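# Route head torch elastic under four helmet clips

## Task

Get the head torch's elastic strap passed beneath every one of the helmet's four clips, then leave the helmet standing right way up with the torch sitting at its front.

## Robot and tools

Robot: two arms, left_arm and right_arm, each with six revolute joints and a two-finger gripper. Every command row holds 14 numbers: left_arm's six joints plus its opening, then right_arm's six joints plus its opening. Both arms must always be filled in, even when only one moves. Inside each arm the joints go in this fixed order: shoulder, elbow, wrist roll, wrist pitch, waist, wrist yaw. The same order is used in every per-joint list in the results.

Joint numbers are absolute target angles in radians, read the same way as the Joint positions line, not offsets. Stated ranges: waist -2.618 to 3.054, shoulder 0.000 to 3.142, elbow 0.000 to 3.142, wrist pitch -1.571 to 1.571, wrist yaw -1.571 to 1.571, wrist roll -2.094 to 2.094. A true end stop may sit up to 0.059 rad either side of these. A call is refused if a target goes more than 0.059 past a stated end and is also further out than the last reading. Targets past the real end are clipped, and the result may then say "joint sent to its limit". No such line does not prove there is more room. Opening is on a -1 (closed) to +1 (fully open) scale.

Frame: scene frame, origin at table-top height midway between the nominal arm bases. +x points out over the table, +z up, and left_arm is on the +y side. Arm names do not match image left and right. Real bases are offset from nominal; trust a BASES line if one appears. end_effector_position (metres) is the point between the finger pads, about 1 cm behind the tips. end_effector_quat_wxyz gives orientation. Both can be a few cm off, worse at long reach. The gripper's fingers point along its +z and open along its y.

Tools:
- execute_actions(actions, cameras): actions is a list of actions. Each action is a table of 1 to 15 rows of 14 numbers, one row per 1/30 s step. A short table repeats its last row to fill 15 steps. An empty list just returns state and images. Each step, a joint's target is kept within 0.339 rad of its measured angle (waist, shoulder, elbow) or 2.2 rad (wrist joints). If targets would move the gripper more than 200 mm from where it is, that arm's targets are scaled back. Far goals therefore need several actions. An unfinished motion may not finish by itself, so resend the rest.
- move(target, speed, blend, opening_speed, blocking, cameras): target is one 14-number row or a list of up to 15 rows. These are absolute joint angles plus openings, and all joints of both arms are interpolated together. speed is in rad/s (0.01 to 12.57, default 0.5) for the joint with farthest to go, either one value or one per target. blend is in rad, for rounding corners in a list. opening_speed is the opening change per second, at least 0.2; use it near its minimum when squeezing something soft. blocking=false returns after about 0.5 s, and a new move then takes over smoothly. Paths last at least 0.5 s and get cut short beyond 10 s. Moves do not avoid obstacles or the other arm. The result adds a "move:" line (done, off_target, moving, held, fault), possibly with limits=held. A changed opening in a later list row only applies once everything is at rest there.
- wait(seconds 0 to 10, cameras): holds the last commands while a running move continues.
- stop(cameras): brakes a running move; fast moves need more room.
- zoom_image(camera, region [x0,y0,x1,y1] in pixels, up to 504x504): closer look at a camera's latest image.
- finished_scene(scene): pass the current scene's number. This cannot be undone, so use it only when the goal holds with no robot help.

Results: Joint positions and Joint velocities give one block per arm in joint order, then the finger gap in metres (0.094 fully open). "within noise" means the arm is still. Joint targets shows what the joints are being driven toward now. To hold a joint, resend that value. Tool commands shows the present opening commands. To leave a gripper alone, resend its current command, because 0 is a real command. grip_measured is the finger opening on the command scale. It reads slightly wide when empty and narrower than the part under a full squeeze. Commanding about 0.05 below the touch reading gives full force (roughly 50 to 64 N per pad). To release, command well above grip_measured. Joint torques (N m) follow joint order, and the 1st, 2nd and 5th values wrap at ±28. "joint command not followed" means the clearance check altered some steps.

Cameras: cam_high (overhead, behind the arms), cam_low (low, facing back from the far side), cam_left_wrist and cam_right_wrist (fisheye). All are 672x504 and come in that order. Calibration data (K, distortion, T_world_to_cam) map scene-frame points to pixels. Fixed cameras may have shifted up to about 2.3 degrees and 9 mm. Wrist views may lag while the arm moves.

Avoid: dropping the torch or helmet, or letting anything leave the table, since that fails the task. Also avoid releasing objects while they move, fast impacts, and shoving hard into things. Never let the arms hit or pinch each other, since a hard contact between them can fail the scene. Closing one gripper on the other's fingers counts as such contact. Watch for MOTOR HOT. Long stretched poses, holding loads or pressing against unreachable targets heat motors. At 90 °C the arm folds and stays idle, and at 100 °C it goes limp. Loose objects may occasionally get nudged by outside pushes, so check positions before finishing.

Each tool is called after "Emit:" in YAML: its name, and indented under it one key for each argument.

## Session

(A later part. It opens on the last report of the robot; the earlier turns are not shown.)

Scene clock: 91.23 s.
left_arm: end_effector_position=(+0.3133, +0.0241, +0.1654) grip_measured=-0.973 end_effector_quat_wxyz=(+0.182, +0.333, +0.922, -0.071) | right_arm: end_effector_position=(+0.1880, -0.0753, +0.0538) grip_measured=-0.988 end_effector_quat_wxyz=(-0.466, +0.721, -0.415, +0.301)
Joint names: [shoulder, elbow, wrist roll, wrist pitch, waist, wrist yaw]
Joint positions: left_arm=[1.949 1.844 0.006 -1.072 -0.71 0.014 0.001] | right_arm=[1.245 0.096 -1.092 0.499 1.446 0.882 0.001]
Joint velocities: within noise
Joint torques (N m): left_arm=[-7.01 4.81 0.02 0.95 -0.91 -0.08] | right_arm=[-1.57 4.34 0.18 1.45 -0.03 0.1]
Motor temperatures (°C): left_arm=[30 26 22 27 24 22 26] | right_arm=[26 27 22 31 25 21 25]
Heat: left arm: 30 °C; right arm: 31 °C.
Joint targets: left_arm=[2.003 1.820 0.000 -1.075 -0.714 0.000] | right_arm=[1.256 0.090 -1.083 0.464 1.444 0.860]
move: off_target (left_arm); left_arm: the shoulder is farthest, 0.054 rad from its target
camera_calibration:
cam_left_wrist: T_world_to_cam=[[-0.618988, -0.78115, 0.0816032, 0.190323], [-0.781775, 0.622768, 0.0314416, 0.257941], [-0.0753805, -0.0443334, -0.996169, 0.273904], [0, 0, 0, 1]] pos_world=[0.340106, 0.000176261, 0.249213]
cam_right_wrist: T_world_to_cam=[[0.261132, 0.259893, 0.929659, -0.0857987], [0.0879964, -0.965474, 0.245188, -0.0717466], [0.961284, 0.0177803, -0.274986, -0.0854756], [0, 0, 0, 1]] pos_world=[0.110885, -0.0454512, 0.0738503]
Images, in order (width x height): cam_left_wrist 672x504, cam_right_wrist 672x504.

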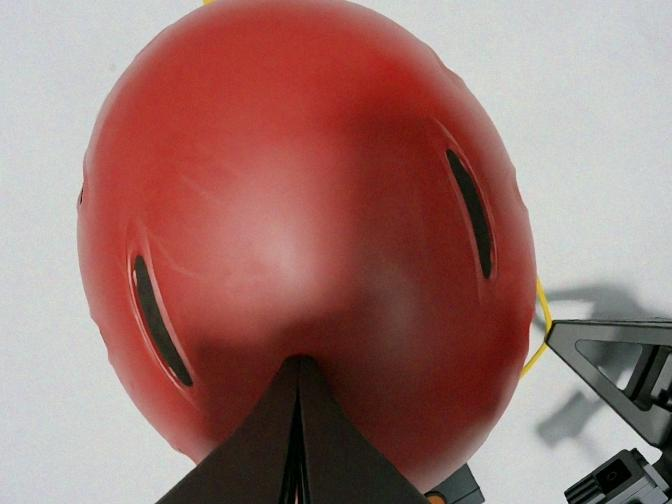

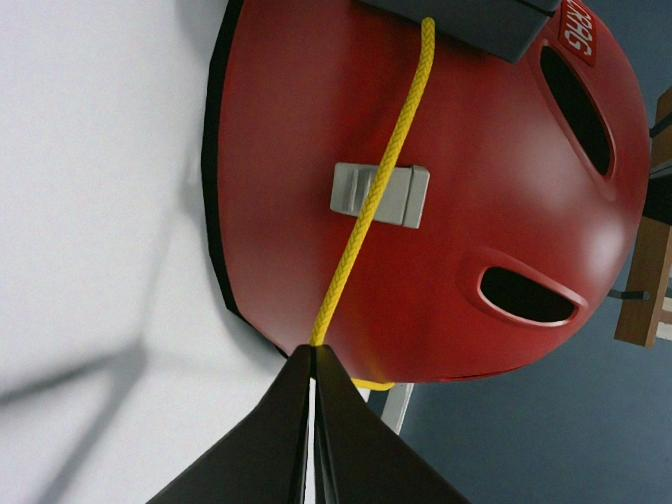

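Emit:
move:
  target: [2.003, 1.82, 0, -1.075, -0.714, 0, -1, 1.437, 0.133, -1.009, 0.550, 1.489, 0.893, -1]
  speed: 0.08
  cameras: ["cam_right_wrist", "cam_left_wrist"]

Emit:
zoom_image:
  camera: "cam_right_wrist"
  region: [250, 50, 600, 400]

Scene clock: 94.63 s.
left_arm: end_effector_position=(+0.3133, +0.0241, +0.1654) grip_measured=-0.973 end_effector_quat_wxyz=(+0.182, +0.333, +0.922, -0.071) | right_arm: end_effector_position=(+0.1852, -0.0713, +0.0340) grip_measured=-0.988 end_effector_quat_wxyz=(-0.446, +0.726, -0.423, +0.309)
Joint names: [shoulder, elbow, wrist roll, wrist pitch, waist, wrist yaw]
Joint positions: left_arm=[1.949 1.844 0.006 -1.072 -0.71 0.014 0.001] | right_arm=[1.425 0.125 -1.019 0.557 1.476 0.918 0.001]
Joint velocities: within noise
Joint torques (N m): left_arm=[-6.99 4.82 0.02 0.97 -0.92 -0.12] | right_arm=[-2.33 4.86 0.17 1.69 1.5 0.11]
Motor temperatures (°C): left_arm=[30 26 22 27 24 22 26] | right_arm=[26 27 22 31 25 21 25]
Heat: left arm: 30 °C; right arm: 31 °C.
Joint targets: left_arm=[2.003 1.820 0.000 -1.075 -0.714 0.000] | right_arm=[1.437 0.133 -1.009 0.550 1.489 0.893]
move: off_target (left_arm); left_arm: the shoulder is farthest, 0.054 rad from its target
camera_calibration:
cam_left_wrist: T_world_to_cam=[[-0.618988, -0.78115, 0.0816032, 0.190323], [-0.781775, 0.622768, 0.0314416, 0.257941], [-0.0753805, -0.0443334, -0.996169, 0.273904], [0, 0, 0, 1]] pos_world=[0.340106, 0.000176261, 0.249213]
cam_right_wrist: T_world_to_cam=[[0.28249, 0.284608, 0.916077, -0.0693895], [0.0655881, -0.958469, 0.277553, -0.0592226], [0.957025, -0.0183223, -0.289425, -0.0896308], [0, 0, 0, 1]] pos_world=[0.109265, -0.0386565, 0.0540622]
Images, in order (width x height): cam_left_wrist 672x504, cam_right_wrist 672x504.

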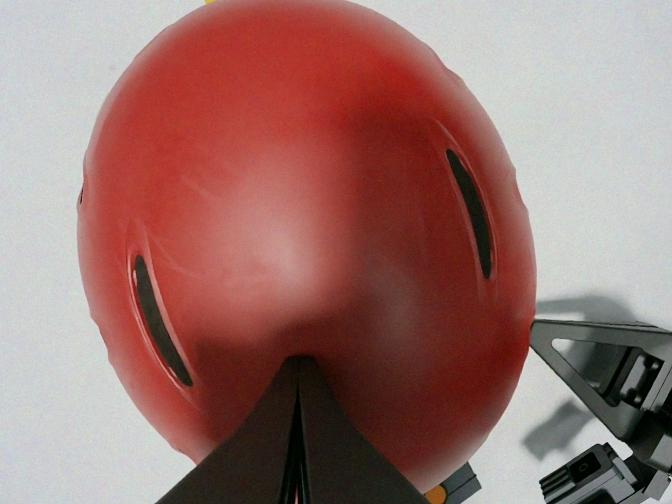

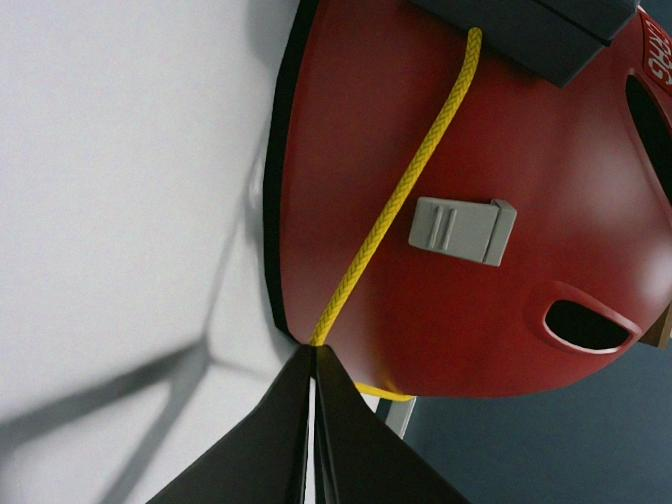

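Scaled by 1.440 from the camera's 672x504 image, which has a finer 960x720 frame.

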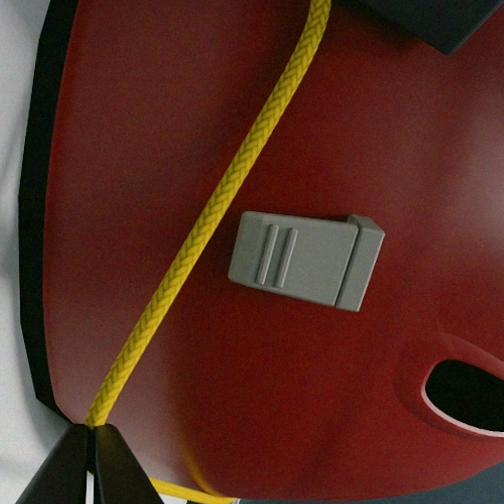

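Emit:
move:
  target: [2.003, 1.82, 0, -1.075, -0.714, 0, -1, 1.510, 0.121, -1.095, 0.722, 1.398, 0.824, -1]
  speed: 0.08
  cameras: ["cam_right_wrist", "cam_left_wrist"]

Scene clock: 98.17 s.
left_arm: end_effector_position=(+0.3133, +0.0241, +0.1654) grip_measured=-0.973 end_effector_quat_wxyz=(+0.182, +0.333, +0.922, -0.071) | right_arm: end_effector_position=(+0.1979, -0.0636, +0.0338) grip_measured=-0.988 end_effector_quat_wxyz=(-0.456, +0.720, -0.427, +0.302)
Joint names: [shoulder, elbow, wrist roll, wrist pitch, waist, wrist yaw]
Joint positions: left_arm=[1.949 1.844 0.006 -1.072 -0.71 0.014 0.001] | right_arm=[1.499 0.125 -1.091 0.714 1.4 0.855 0.001]
Joint velocities: within noise
Joint torques (N m): left_arm=[-6.94 4.83 0.03 0.97 -0.96 -0.1] | right_arm=[-2.89 3.55 0.04 1.96 -0.05 0]
Motor temperatures (°C): left_arm=[30 26 22 27 24 22 26] | right_arm=[26 27 22 31 25 21 25]
Heat: left arm: 30 °C; right arm: 31 °C.
Joint targets: left_arm=[2.003 1.820 0.000 -1.075 -0.714 0.000] | right_arm=[1.510 0.121 -1.095 0.722 1.398 0.824]
move: off_target (left_arm); left_arm: the shoulder is farthest, 0.054 rad from its target
camera_calibration:
cam_left_wrist: T_world_to_cam=[[-0.618988, -0.78115, 0.0816032, 0.190323], [-0.781775, 0.622768, 0.0314416, 0.257941], [-0.0753805, -0.0443334, -0.996169, 0.273904], [0, 0, 0, 1]] pos_world=[0.340106, 0.000176261, 0.249213]
cam_right_wrist: T_world_to_cam=[[0.284726, 0.259061, 0.92294, -0.0772556], [0.0684346, -0.965828, 0.249988, -0.0528202], [0.956163, -0.00801691, -0.292725, -0.100663], [0, 0, 0, 1]] pos_world=[0.121862, -0.0318083, 0.0550402]
Images, in order (width x height): cam_left_wrist 672x504, cam_right_wrist 672x504.

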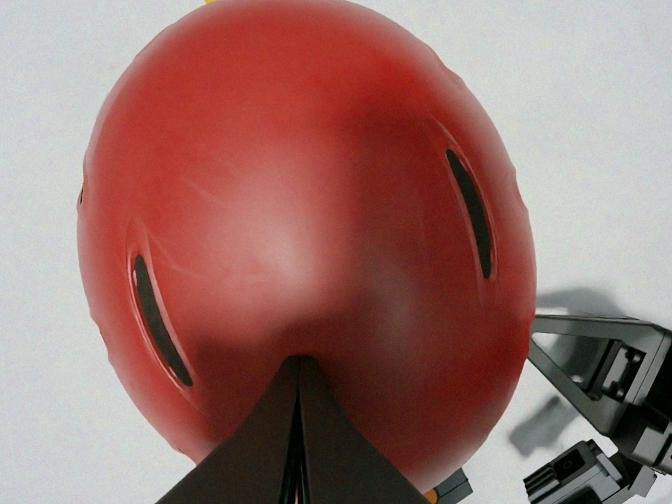

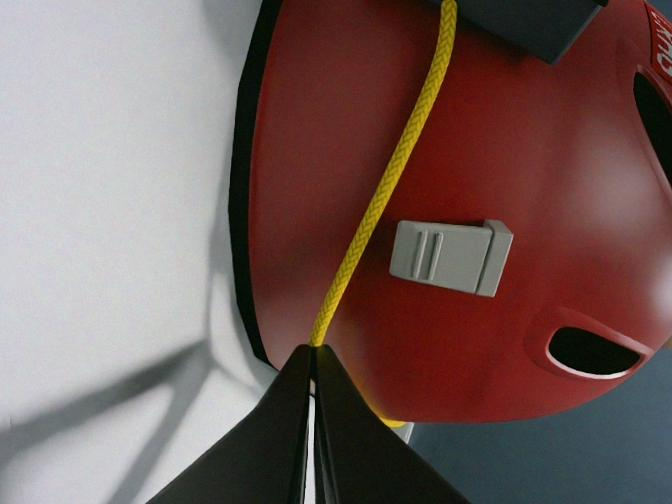

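Emit:
move:
  target: [2.003, 1.82, 0, -1.075, -0.714, 0, -1, 1.562, 0.112, -1.146, 0.812, 1.353, 0.772, -1]
  speed: 0.06
  cameras: ["cam_right_wrist", "cam_left_wrist"]

Scene clock: 101.90 s.
left_arm: end_effector_position=(+0.3133, +0.0241, +0.1654) grip_measured=-0.973 end_effector_quat_wxyz=(+0.182, +0.333, +0.922, -0.071) | right_arm: end_effector_position=(+0.2035, -0.0600, +0.0298) grip_measured=-0.988 end_effector_quat_wxyz=(-0.457, +0.726, -0.420, +0.295)
Joint names: [shoulder, elbow, wrist roll, wrist pitch, waist, wrist yaw]
Joint positions: left_arm=[1.949 1.844 0.006 -1.072 -0.71 0.014 0.001] | right_arm=[1.55 0.119 -1.141 0.806 1.357 0.799 0.001]
Joint velocities: within noise
Joint torques (N m): left_arm=[-6.99 4.83 0.03 0.97 -0.91 -0.09] | right_arm=[-3.08 3.02 0.09 1.98 -0.13 0]
Motor temperatures (°C): left_arm=[30 26 22 27 24 22 26] | right_arm=[26 27 22 31 25 21 25]
Heat: left arm: 30 °C; right arm: 31 °C.
Joint targets: left_arm=[2.003 1.820 0.000 -1.075 -0.714 0.000] | right_arm=[1.562 0.112 -1.146 0.812 1.353 0.772]
move: off_target (left_arm); left_arm: the shoulder is farthest, 0.054 rad from its target
camera_calibration:
cam_left_wrist: T_world_to_cam=[[-0.618988, -0.78115, 0.0816032, 0.190323], [-0.781775, 0.622768, 0.0314416, 0.257941], [-0.0753805, -0.0443334, -0.996169, 0.273904], [0, 0, 0, 1]] pos_world=[0.340106, 0.000176261, 0.249213]
cam_right_wrist: T_world_to_cam=[[0.28459, 0.266671, 0.920812, -0.0756141], [0.0905849, -0.963714, 0.251098, -0.0531351], [0.95436, 0.0119516, -0.29842, -0.105435], [0, 0, 0, 1]] pos_world=[0.126955, -0.0297828, 0.0515048]
Images, in order (width x height): cam_left_wrist 672x504, cam_right_wrist 672x504.

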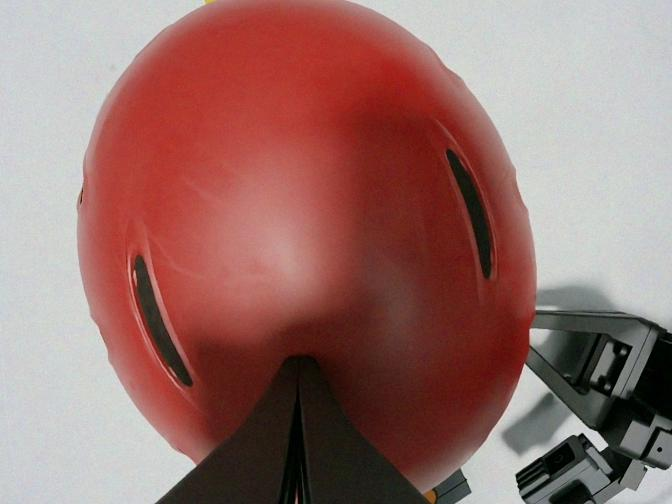

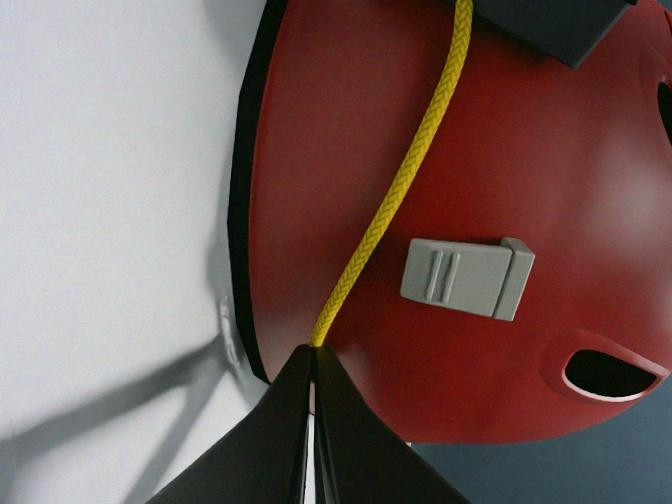

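Emit:
move:
  target: [2.003, 1.82, 0, -1.075, -0.714, 0, -1, 1.575, 0.136, -1.166, 0.820, 1.335, 0.758, -1]
  speed: 0.05
  cameras: ["cam_right_wrist", "cam_left_wrist"]

Scene clock: 103.13 s.
left_arm: end_effector_position=(+0.3133, +0.0241, +0.1654) grip_measured=-0.973 end_effector_quat_wxyz=(+0.182, +0.333, +0.922, -0.071) | right_arm: end_effector_position=(+0.2058, -0.0603, +0.0279) grip_measured=-0.988 end_effector_quat_wxyz=(-0.453, +0.730, -0.417, +0.297)
Joint names: [shoulder, elbow, wrist roll, wrist pitch, waist, wrist yaw]
Joint positions: left_arm=[1.949 1.844 0.006 -1.072 -0.71 0.014 0.001] | right_arm=[1.562 0.121 -1.161 0.816 1.341 0.784 0.001]
Joint velocities: within noise
Joint torques (N m): left_arm=[-6.9 4.89 0.01 0.98 -0.88 -0.1] | right_arm=[-3.02 4.92 0.07 1.99 -0.39 0.02]
Motor temperatures (°C): left_arm=[30 26 22 26 24 22 26] | right_arm=[26 27 22 31 25 21 25]
Heat: left arm: 30 °C; right arm: 31 °C.
Joint targets: left_arm=[2.003 1.820 0.000 -1.075 -0.714 0.000] | right_arm=[1.575 0.136 -1.166 0.820 1.335 0.758]
move: off_target (left_arm); left_arm: the shoulder is farthest, 0.054 rad from its target
camera_calibration:
cam_left_wrist: T_world_to_cam=[[-0.618988, -0.78115, 0.0816032, 0.190323], [-0.781775, 0.622768, 0.0314416, 0.257941], [-0.0753805, -0.0443334, -0.996169, 0.273904], [0, 0, 0, 1]] pos_world=[0.340106, 0.000176261, 0.249213]
cam_right_wrist: T_world_to_cam=[[0.28385, 0.28084, 0.91682, -0.0732314], [0.0948901, -0.959681, 0.264591, -0.0541099], [0.954162, 0.011893, -0.299054, -0.108192], [0, 0, 0, 1]] pos_world=[0.129154, -0.0300752, 0.0491016]
Images, in order (width x height): cam_left_wrist 672x504, cam_right_wrist 672x504.

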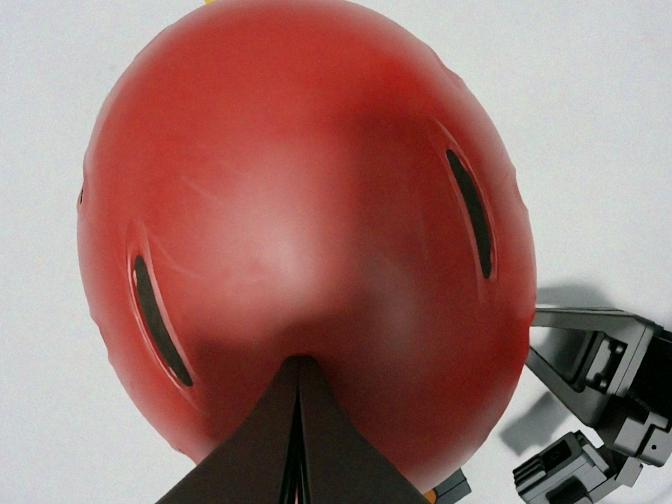

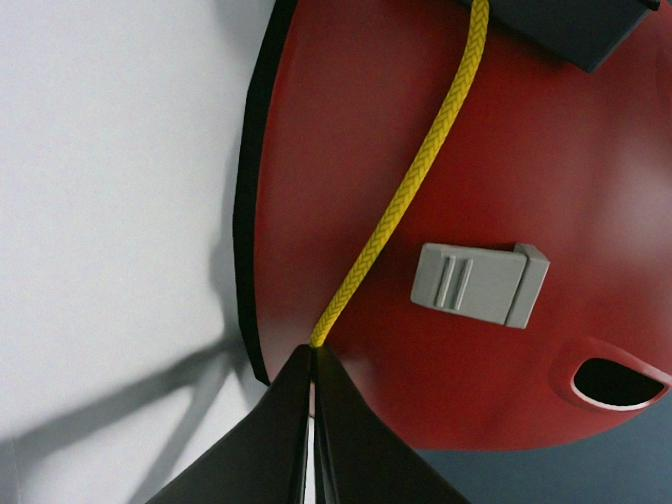

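Emit:
move:
  target: [2.003, 1.82, 0, -1.075, -0.714, 0, -1, 1.594, 0.144, -1.179, 0.856, 1.327, 0.763, -1]
  speed: 0.05
  cameras: ["cam_right_wrist", "cam_left_wrist"]

Scene clock: 104.43 s.
left_arm: end_effector_position=(+0.3143, +0.0233, +0.1654) grip_measured=-0.973 end_effector_quat_wxyz=(+0.184, +0.333, +0.922, -0.072) | right_arm: end_effector_position=(+0.2082, -0.0592, +0.0278) grip_measured=-0.988 end_effector_quat_wxyz=(-0.453, +0.729, -0.415, +0.300)
Joint names: [shoulder, elbow, wrist roll, wrist pitch, waist, wrist yaw]
Joint positions: left_arm=[1.951 1.844 0.006 -1.067 -0.71 0.014 0.001] | right_arm=[1.581 0.125 -1.174 0.84 1.333 0.784 0.001]
Joint velocities: within noise
Joint torques (N m): left_arm=[-7.1 4.86 0.02 0.92 -0.9 -0.11] | right_arm=[-3.23 5.19 0.08 2.12 -0.46 0.06]
Motor temperatures (°C): left_arm=[30 26 22 26 24 22 26] | right_arm=[26 27 22 31 25 21 25]
Heat: left arm: 30 °C; right arm: 31 °C.
Joint targets: left_arm=[2.003 1.820 0.000 -1.075 -0.714 0.000] | right_arm=[1.594 0.144 -1.179 0.856 1.327 0.763]
move: off_target (left_arm); left_arm: the shoulder is farthest, 0.052 rad from its target
camera_calibration:
cam_left_wrist: T_world_to_cam=[[-0.61918, -0.780996, 0.0816198, 0.190419], [-0.781906, 0.622785, 0.0275889, 0.259808], [-0.0723784, -0.0467365, -0.996282, 0.273035], [0, 0, 0, 1]] pos_world=[0.340811, -0.000327678, 0.24931]
cam_right_wrist: T_world_to_cam=[[0.277719, 0.28263, 0.918146, -0.0728808], [0.0908916, -0.959186, 0.267771, -0.0524414], [0.956353, 0.00908669, -0.292073, -0.111315], [0, 0, 0, 1]] pos_world=[0.131464, -0.0286912, 0.0484452]
Images, in order (width x height): cam_left_wrist 672x504, cam_right_wrist 672x504.

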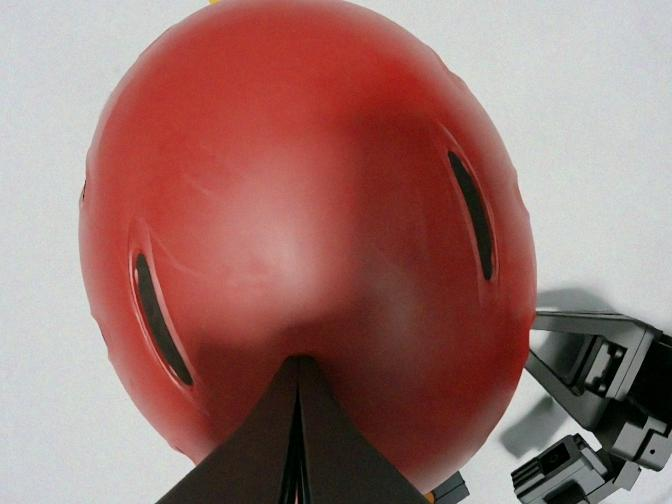

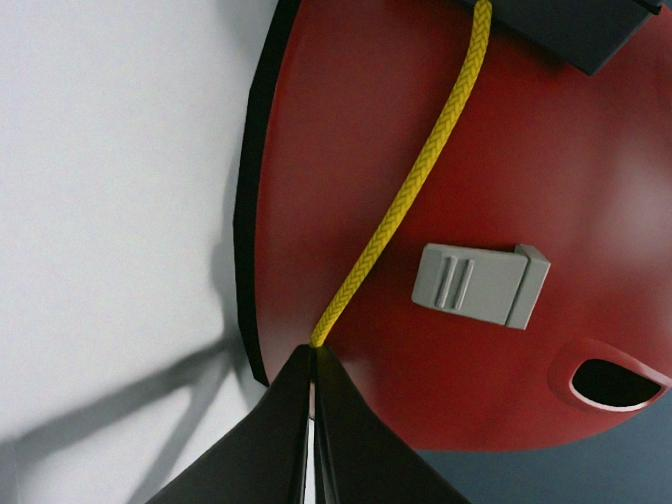

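Emit:
move:
  target: [2.003, 1.82, 0, -1.075, -0.714, 0, -1, 1.509, 0.112, -1.204, 0.822, 1.327, 0.79, -1]
  speed: 0.05
  cameras: ["cam_right_wrist", "cam_left_wrist"]

Scene clock: 107.07 s.
left_arm: end_effector_position=(+0.3143, +0.0233, +0.1654) grip_measured=-0.973 end_effector_quat_wxyz=(+0.184, +0.333, +0.922, -0.072) | right_arm: end_effector_position=(+0.2085, -0.0594, +0.0375) grip_measured=-0.988 end_effector_quat_wxyz=(-0.463, +0.725, -0.410, +0.303)
Joint names: [shoulder, elbow, wrist roll, wrist pitch, waist, wrist yaw]
Joint positions: left_arm=[1.951 1.844 0.006 -1.067 -0.71 0.014 0.001] | right_arm=[1.527 0.116 -1.2 0.828 1.333 0.787 0.001]
Joint velocities: within noise
Joint torques (N m): left_arm=[-7.09 4.88 0.01 0.93 -0.83 -0.09] | right_arm=[-6.02 3.41 0.09 1.9 -0.44 0.29]
Motor temperatures (°C): left_arm=[29 26 22 26 24 22 26] | right_arm=[26 27 22 32 25 21 25]
Heat: left arm: 29 °C; right arm: 32 °C.
Joint targets: left_arm=[2.003 1.820 0.000 -1.075 -0.714 0.000] | right_arm=[1.509 0.112 -1.204 0.822 1.327 0.790]
move: off_target (left_arm); left_arm: the shoulder is farthest, 0.052 rad from its target
camera_calibration:
cam_left_wrist: T_world_to_cam=[[-0.619202, -0.780973, 0.0816691, 0.190336], [-0.781917, 0.622791, 0.0271659, 0.25998], [-0.0720786, -0.0470373, -0.996289, 0.272929], [0, 0, 0, 1]] pos_world=[0.340811, -0.000428164, 0.249309]
cam_right_wrist: T_world_to_cam=[[0.25755, 0.27373, 0.926682, -0.0783818], [0.0934415, -0.961596, 0.258074, -0.055633], [0.961736, 0.0201237, -0.273237, -0.109906], [0, 0, 0, 1]] pos_world=[0.131087, -0.0298292, 0.056962]
Images, in order (width x height): cam_left_wrist 672x504, cam_right_wrist 672x504.

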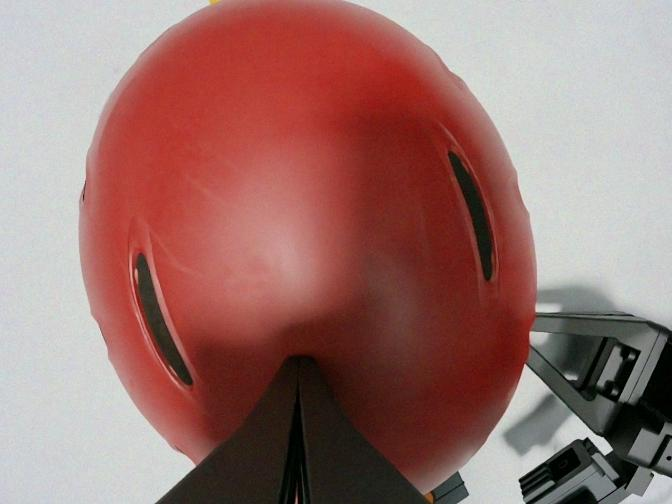

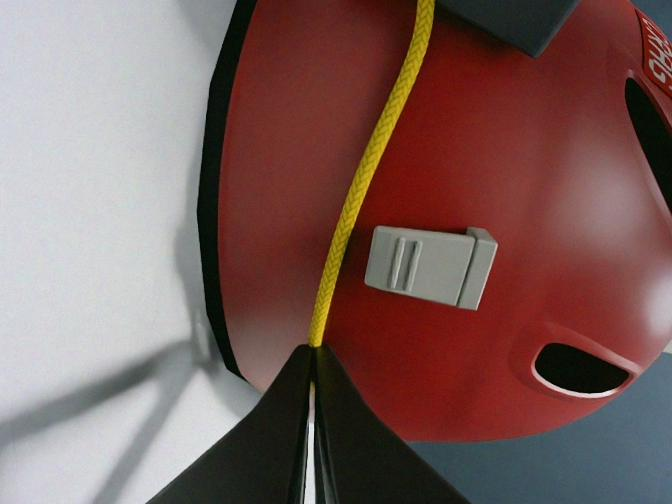

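Emit:
zoom_image:
  camera: "cam_right_wrist"
  region: [250, 170, 510, 390]

Scaled by 1.938 from the camera's 672x504 image, which has a finer 960x720 frame.

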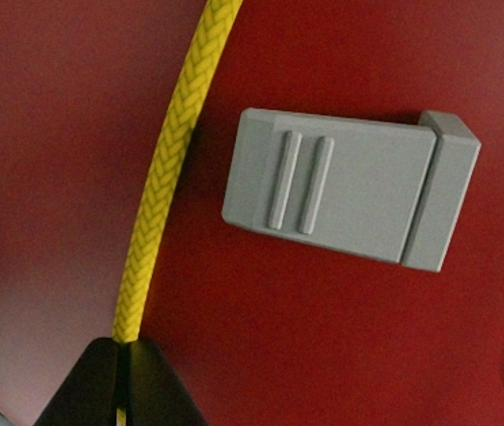

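Emit:
move:
  target: [2.003, 1.82, 0, -1.075, -0.714, 0, -1, 1.456, 0.106, -1.235, 0.822, 1.319, 0.793, -1]
  speed: 0.05
  cameras: ["cam_right_wrist", "cam_left_wrist"]

Emit:
zoom_image:
  camera: "cam_right_wrist"
  region: [250, 170, 510, 390]

Scene clock: 109.00 s.
left_arm: end_effector_position=(+0.3143, +0.0233, +0.1654) grip_measured=-0.973 end_effector_quat_wxyz=(+0.184, +0.333, +0.922, -0.072) | right_arm: end_effector_position=(+0.2111, -0.0590, +0.0498) grip_measured=-0.988 end_effector_quat_wxyz=(-0.476, +0.717, -0.407, +0.307)
Joint names: [shoulder, elbow, wrist roll, wrist pitch, waist, wrist yaw]
Joint positions: left_arm=[1.951 1.844 0.006 -1.067 -0.71 0.014 0.001] | right_arm=[1.473 0.112 -1.23 0.827 1.325 0.789 0.001]
Joint velocities: within noise
Joint torques (N m): left_arm=[-7.16 4.9 0.01 0.92 -0.92 -0.11] | right_arm=[-5.65 3.56 0.07 1.94 -0.39 0.29]
Motor temperatures (°C): left_arm=[29 26 22 26 24 22 26] | right_arm=[26 27 22 32 25 21 25]
Heat: left arm: 29 °C; right arm: 32 °C.
Joint targets: left_arm=[2.003 1.820 0.000 -1.075 -0.714 0.000] | right_arm=[1.456 0.106 -1.235 0.822 1.319 0.793]
move: off_target (left_arm); left_arm: the shoulder is farthest, 0.052 rad from its target
camera_calibration:
cam_left_wrist: T_world_to_cam=[[-0.619202, -0.780973, 0.0816691, 0.190336], [-0.781917, 0.622791, 0.0271659, 0.25998], [-0.0720786, -0.0470373, -0.996289, 0.272929], [0, 0, 0, 1]] pos_world=[0.340811, -0.000428164, 0.249309]
cam_right_wrist: T_world_to_cam=[[0.234124, 0.253296, 0.93863, -0.0874285], [0.0886686, -0.967003, 0.238836, -0.0570628], [0.968155, 0.0273097, -0.248858, -0.111226], [0, 0, 0, 1]] pos_world=[0.133213, -0.029997, 0.0680122]
Images, in order (width x height): cam_left_wrist 672x504, cam_right_wrist 672x504.

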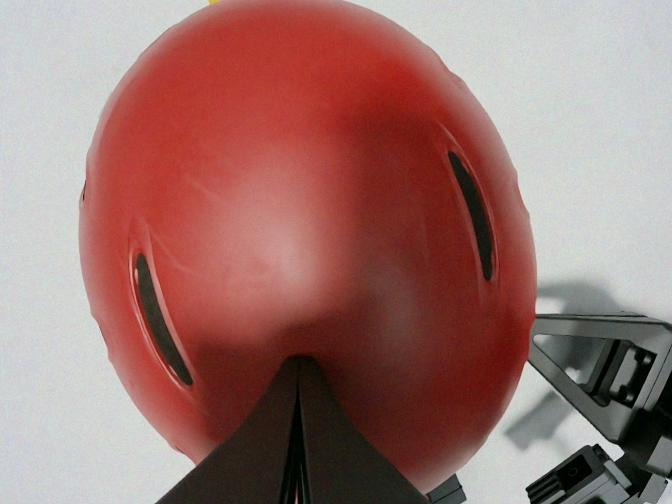

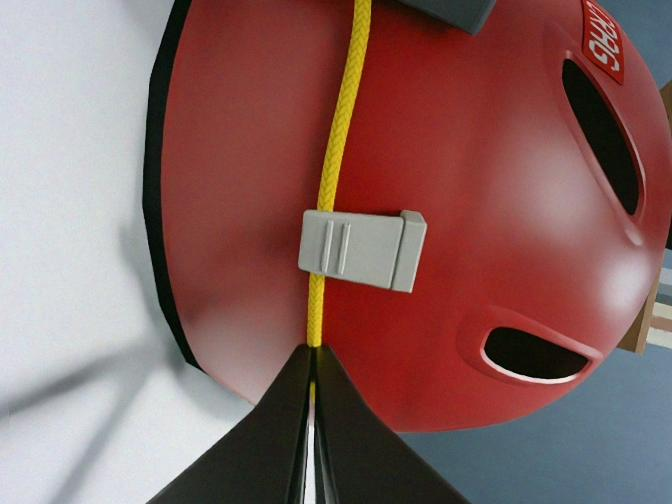

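Scaled by 1.938 from the camera's 672x504 image, which has a finer 960x720 frame.

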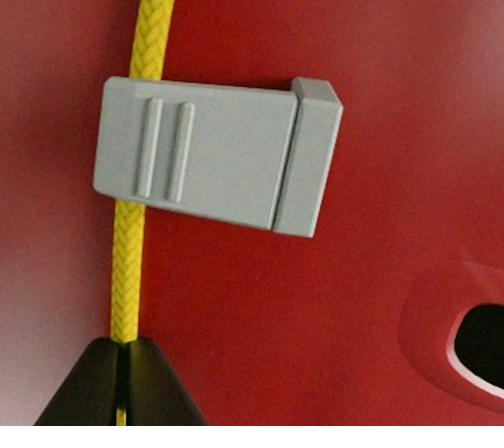

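Emit:
move:
  target: [2.003, 1.82, 0, -1.075, -0.714, 0, -1, 1.401, 0.108, -1.262, 0.798, 1.313, 0.804, -1]
  speed: 0.05
  cameras: ["cam_right_wrist", "cam_left_wrist"]

Emit:
zoom_image:
  camera: "cam_right_wrist"
  region: [210, 170, 470, 390]

Scene clock: 110.87 s.
left_arm: end_effector_position=(+0.3143, +0.0233, +0.1654) grip_measured=-0.973 end_effector_quat_wxyz=(+0.184, +0.333, +0.922, -0.072) | right_arm: end_effector_position=(+0.2133, -0.0592, +0.0611) grip_measured=-0.988 end_effector_quat_wxyz=(-0.485, +0.710, -0.404, +0.313)
Joint names: [shoulder, elbow, wrist roll, wrist pitch, waist, wrist yaw]
Joint positions: left_arm=[1.951 1.844 0.006 -1.067 -0.71 0.014 0.001] | right_arm=[1.418 0.112 -1.257 0.81 1.32 0.795 0.001]
Joint velocities: within noise
Joint torques (N m): left_arm=[-7.1 4.94 0.01 0.92 -0.92 -0.11] | right_arm=[-5.39 4 0.07 1.9 -0.49 0.32]
Motor temperatures (°C): left_arm=[29 26 22 26 24 22 26] | right_arm=[26 27 22 32 25 21 25]
Heat: left arm: 29 °C; right arm: 32 °C.
Joint targets: left_arm=[2.003 1.820 0.000 -1.075 -0.714 0.000] | right_arm=[1.401 0.108 -1.262 0.798 1.313 0.804]
move: off_target (left_arm); left_arm: the shoulder is farthest, 0.052 rad from its target
camera_calibration:
cam_left_wrist: T_world_to_cam=[[-0.619202, -0.780973, 0.0816691, 0.190336], [-0.781917, 0.622791, 0.0271659, 0.25998], [-0.0720786, -0.0470373, -0.996289, 0.272929], [0, 0, 0, 1]] pos_world=[0.340811, -0.000428164, 0.249309]
cam_right_wrist: T_world_to_cam=[[0.212545, 0.240225, 0.947162, -0.0952345], [0.0823902, -0.970264, 0.227596, -0.0583536], [0.973672, 0.0296625, -0.226017, -0.112959], [0, 0, 0, 1]] pos_world=[0.135034, -0.03039, 0.077953]
Images, in order (width x height): cam_left_wrist 672x504, cam_right_wrist 672x504.

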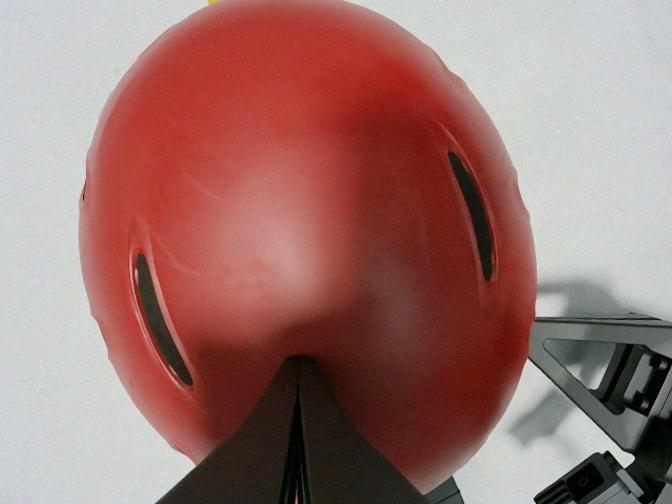

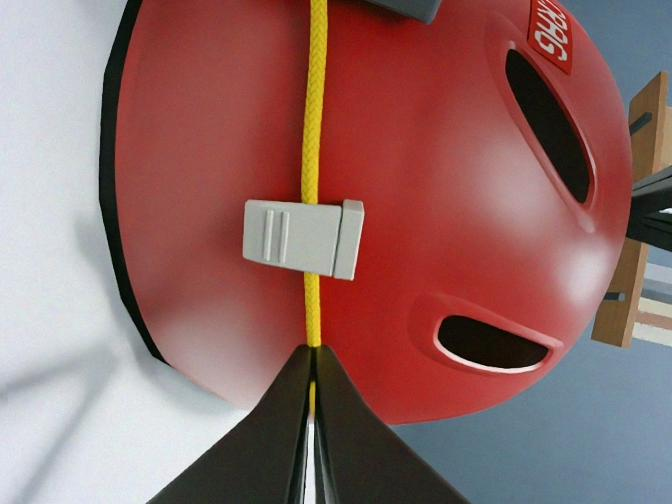

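Scaled by 1.938 from the camera's 672x504 image, which has a finer 960x720 frame.

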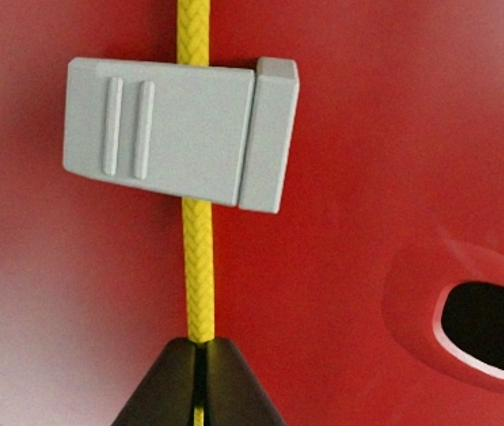

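Emit:
move:
  target: [2.003, 1.82, 0, -1.075, -0.714, 0, -1, 1.381, 0.108, -1.266, 0.796, 1.313, 0.808, -1]
  speed: 0.05
  cameras: ["cam_right_wrist"]

Emit:
zoom_image:
  camera: "cam_right_wrist"
  region: [210, 170, 470, 390]

Scene clock: 111.80 s.
left_arm: end_effector_position=(+0.3143, +0.0233, +0.1654) grip_measured=-0.973 end_effector_quat_wxyz=(+0.184, +0.333, +0.922, -0.072) | right_arm: end_effector_position=(+0.2137, -0.0589, +0.0658) grip_measured=-0.988 end_effector_quat_wxyz=(-0.491, +0.705, -0.404, +0.313)
Joint names: [shoulder, elbow, wrist roll, wrist pitch, waist, wrist yaw]
Joint positions: left_arm=[1.951 1.844 0.006 -1.067 -0.71 0.014 0.001] | right_arm=[1.398 0.112 -1.262 0.807 1.32 0.797 0.001]
Joint velocities: within noise
Joint torques (N m): left_arm=[-7.06 4.88 0.05 0.93 -0.87 -0.09] | right_arm=[-5.31 4.08 0.08 1.94 -0.49 0.33]
Motor temperatures (°C): left_arm=[29 26 22 26 24 22 26] | right_arm=[26 27 22 32 25 21 25]
Heat: left arm: 29 °C; right arm: 32 °C.
Joint targets: left_arm=[2.003 1.820 0.000 -1.075 -0.714 0.000] | right_arm=[1.381 0.108 -1.266 0.796 1.313 0.808]
move: off_target (left_arm); left_arm: the shoulder is farthest, 0.052 rad from its target
camera_calibration:
cam_right_wrist: T_world_to_cam=[[0.206193, 0.228146, 0.951543, -0.0994229], [0.0799259, -0.973117, 0.215999, -0.0579886], [0.975242, 0.0315156, -0.218884, -0.113003], [0, 0, 0, 1]] pos_world=[0.13534, -0.0301854, 0.0823962]
Images, in order (width x height): cam_right_wrist 672x504.

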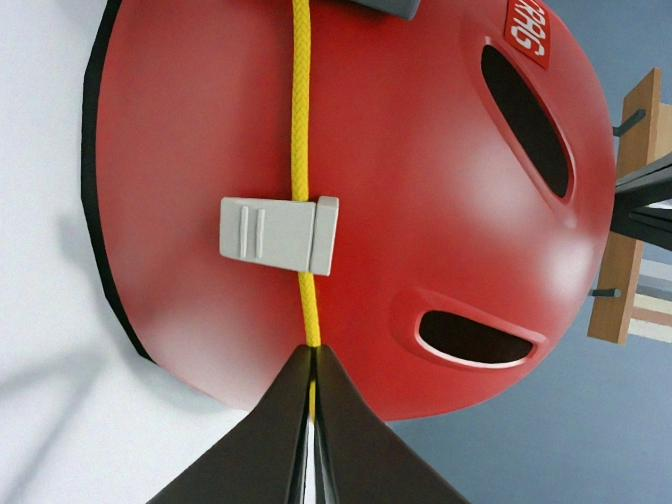

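Scaled by 1.938 from the camera's 672x504 image, which has a finer 960x720 frame.

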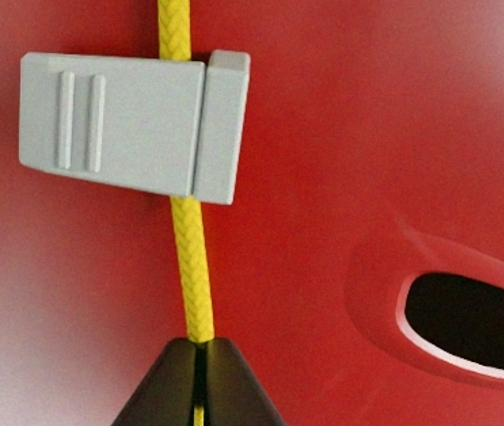

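Emit:
move:
  target: [2.003, 1.82, 0, -1.075, -0.714, 0, -1, 1.381, 0.108, -1.266, 0.796, 1.313, 0.808, -0.6]
  speed: 0.05
  opening_speed: 0.2
  cameras: ["cam_right_wrist"]

Emit:
zoom_image:
  camera: "cam_right_wrist"
  region: [180, 170, 440, 410]

Scene clock: 114.47 s.
left_arm: end_effector_position=(+0.3143, +0.0233, +0.1654) grip_measured=-0.973 end_effector_quat_wxyz=(+0.184, +0.333, +0.922, -0.072) | right_arm: end_effector_position=(+0.2141, -0.0596, +0.0660) grip_measured=-0.602 end_effector_quat_wxyz=(-0.490, +0.704, -0.405, +0.315)
Joint names: [shoulder, elbow, wrist roll, wrist pitch, waist, wrist yaw]
Joint positions: left_arm=[1.951 1.844 0.006 -1.067 -0.71 0.014 0.001] | right_arm=[1.398 0.112 -1.262 0.806 1.32 0.803 0.019]
Joint velocities: within noise
Joint torques (N m): left_arm=[-7.09 4.96 0.03 0.91 -0.95 -0.09] | right_arm=[-5.31 4.1 0.06 1.91 -0.49 0.28]
Motor temperatures (°C): left_arm=[29 26 22 26 24 22 26] | right_arm=[26 27 22 32 25 21 25]
Heat: left arm: 29 °C; right arm: 32 °C.
Joint targets: left_arm=[2.003 1.820 0.000 -1.075 -0.714 0.000] | right_arm=[1.381 0.108 -1.266 0.796 1.313 0.808]
move: off_target (left_arm); left_arm: the shoulder is farthest, 0.052 rad from its target
camera_calibration:
cam_right_wrist: T_world_to_cam=[[0.204964, 0.22838, 0.951752, -0.0993288], [0.0748853, -0.973206, 0.217401, -0.0577931], [0.975901, 0.026713, -0.216574, -0.114003], [0, 0, 0, 1]] pos_world=[0.135942, -0.0305145, 0.0824106]
Images, in order (width x height): cam_right_wrist 672x504.

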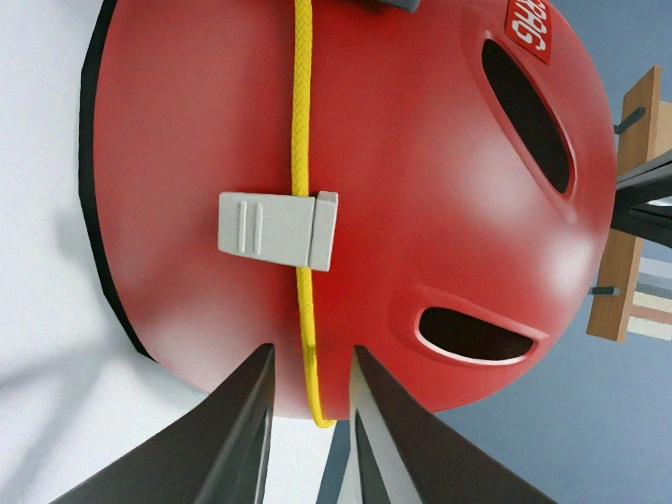

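Scaled by 1.938 from the camera's 672x504 image, which has a finer 960x720 frame.

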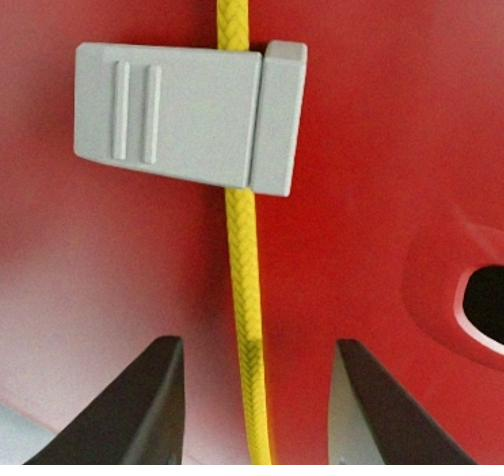

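Emit:
move:
  target: [2.003, 1.82, 0, -1.075, -0.714, 0, -1, 1.104, 0.110, -1.097, 0.365, 1.530, 0.992, -0.6]
  speed: 0.15
  cameras: ["cam_right_wrist", "cam_left_wrist"]

Scene clock: 118.03 s.
left_arm: end_effector_position=(+0.3143, +0.0233, +0.1654) grip_measured=-0.973 end_effector_quat_wxyz=(+0.184, +0.333, +0.922, -0.072) | right_arm: end_effector_position=(+0.1805, -0.0777, +0.0769) grip_measured=-0.602 end_effector_quat_wxyz=(-0.482, +0.709, -0.399, +0.325)
Joint names: [shoulder, elbow, wrist roll, wrist pitch, waist, wrist yaw]
Joint positions: left_arm=[1.951 1.844 0.006 -1.067 -0.71 0.014 0.001] | right_arm=[1.116 0.112 -1.106 0.376 1.524 0.986 0.019]
Joint velocities: within noise
Joint torques (N m): left_arm=[-7.12 4.88 0.03 0.91 -0.91 -0.1] | right_arm=[-3.19 5.27 0.19 1.72 0.76 0.39]
Motor temperatures (°C): left_arm=[29 26 22 26 24 22 26] | right_arm=[26 27 22 32 25 21 25]
Heat: left arm: 29 °C; right arm: 32 °C.
Joint targets: left_arm=[2.003 1.820 0.000 -1.075 -0.714 0.000] | right_arm=[1.104 0.110 -1.097 0.365 1.530 0.992]
move: off_target (left_arm); left_arm: the shoulder is farthest, 0.052 rad from its target
camera_calibration:
cam_left_wrist: T_world_to_cam=[[-0.619202, -0.780973, 0.0816691, 0.190336], [-0.781917, 0.622791, 0.0271659, 0.25998], [-0.0720786, -0.0470373, -0.996289, 0.272929], [0, 0, 0, 1]] pos_world=[0.340811, -0.000428164, 0.249309]
cam_right_wrist: T_world_to_cam=[[0.196434, 0.254372, 0.946947, -0.0947667], [0.0708969, -0.96692, 0.24503, -0.0760882], [0.977951, 0.0190033, -0.20797, -0.0799015], [0, 0, 0, 1]] pos_world=[0.10215, -0.0479469, 0.0917658]
Images, in order (width x height): cam_left_wrist 672x504, cam_right_wrist 672x504.

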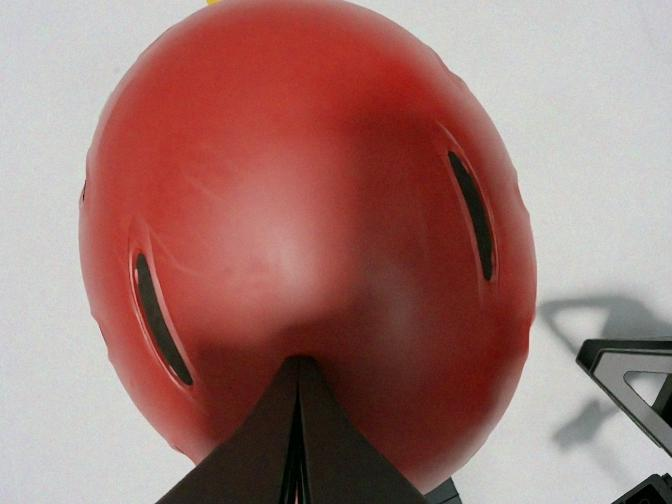

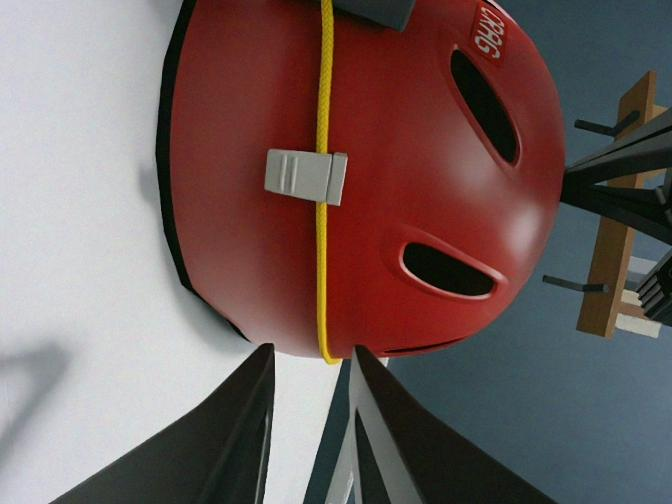

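Emit:
move:
  target:
    - [1.955, 1.82, 0, -1.075, -0.714, 0, -1, 1.104, 0.110, -1.097, 0.365, 1.530, 0.992, -0.6]
    - [1.85, 1.82, 0, -1.075, -0.714, 0, -1, 1.0, 0.2, -0.8, 0.15, 1.70, 1.08, -0.6]
    - [1.3, 1.2, 0, -0.7, -0.5, 0.1, -1, 0.6, 0.3, -0.3, 0, 1.5, 0.6, -0.6]
    - [0.7, 0.4, 0, -0.2, -0.5, 0.2, -1, 0.4, 0.3, 0, -0.3, 1.158, 0.1, -0.6]
  speed: [0.1, 0.25, 0.6, 0.7]
  blend: [0, 0.03, 0.1, 0]

Scene clock: 123.23 s.
left_arm: end_effector_position=(+0.1948, +0.1586, +0.1542) grip_measured=-0.973 end_effector_quat_wxyz=(+0.475, +0.252, +0.820, -0.196) | right_arm: end_effector_position=(+0.1438, -0.0706, +0.1459) grip_measured=-0.602 end_effector_quat_wxyz=(+0.477, -0.445, +0.710, +0.263)
Joint names: [shoulder, elbow, wrist roll, wrist pitch, waist, wrist yaw]
Joint positions: left_arm=[0.708 0.412 0.006 -0.205 -0.505 0.185 0.001] | right_arm=[0.407 0.277 -0.007 -0.29 1.163 0.109 0.019]
Joint velocities: within noise
Joint torques (N m): left_arm=[-1.44 6.87 0.02 1.81 -0.2 0.23] | right_arm=[0.36 9.03 0.12 2.12 -0.35 0]
Motor temperatures (°C): left_arm=[30 26 22 27 24 22 26] | right_arm=[26 28 22 32 25 21 25]
Heat: left arm: 30 °C; right arm: 32 °C.
Joint targets: left_arm=[0.700 0.400 0.000 -0.200 -0.500 0.200] | right_arm=[0.400 0.300 0.000 -0.300 1.158 0.100]
move: done
camera_calibration:
cam_left_wrist: T_world_to_cam=[[-0.614078, -0.774149, 0.153627, 0.209774], [-0.67889, 0.418841, -0.603059, 0.191928], [0.402513, -0.474621, -0.782763, 0.201926], [0, 0, 0, 1]] pos_world=[0.177838, 0.177847, 0.241577]
cam_right_wrist: T_world_to_cam=[[0.875878, -0.46773, 0.118603, -0.182454], [-0.289315, -0.705756, -0.646688, 0.116782], [0.38618, 0.532106, -0.753478, 0.17107], [0, 0, 0, 1]] pos_world=[0.127531, -0.0939466, 0.226059]

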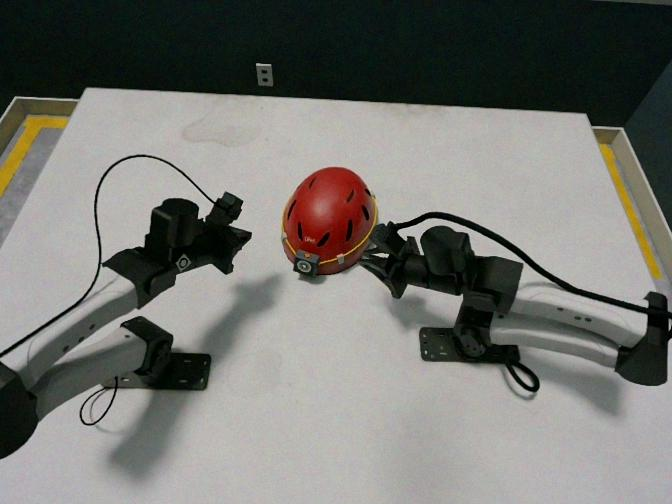

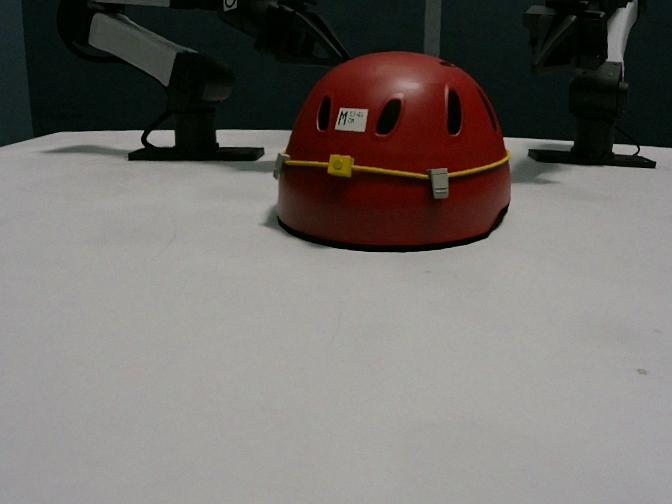

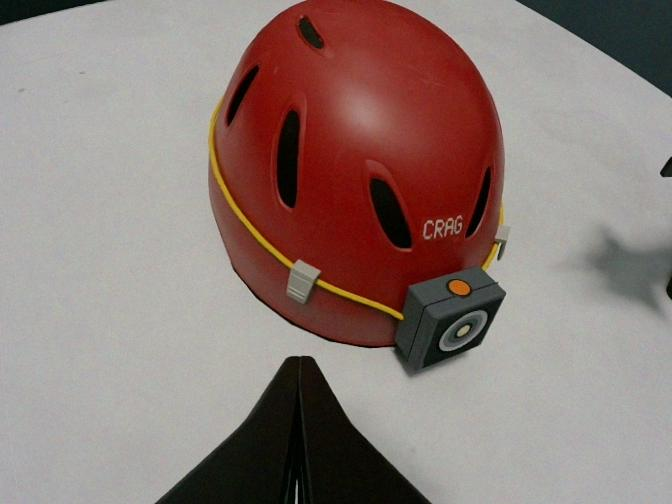

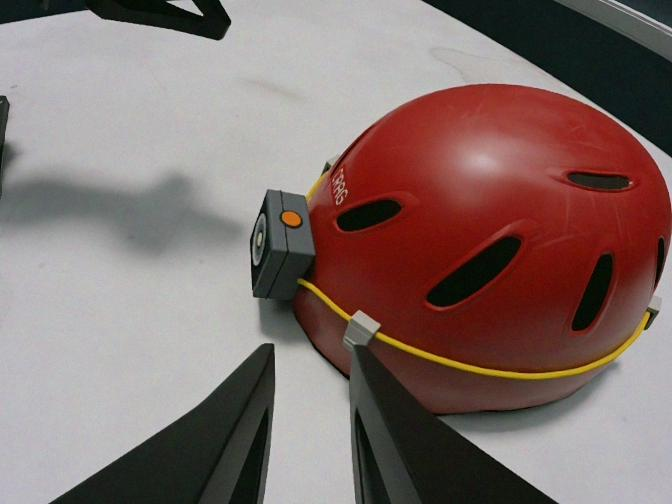

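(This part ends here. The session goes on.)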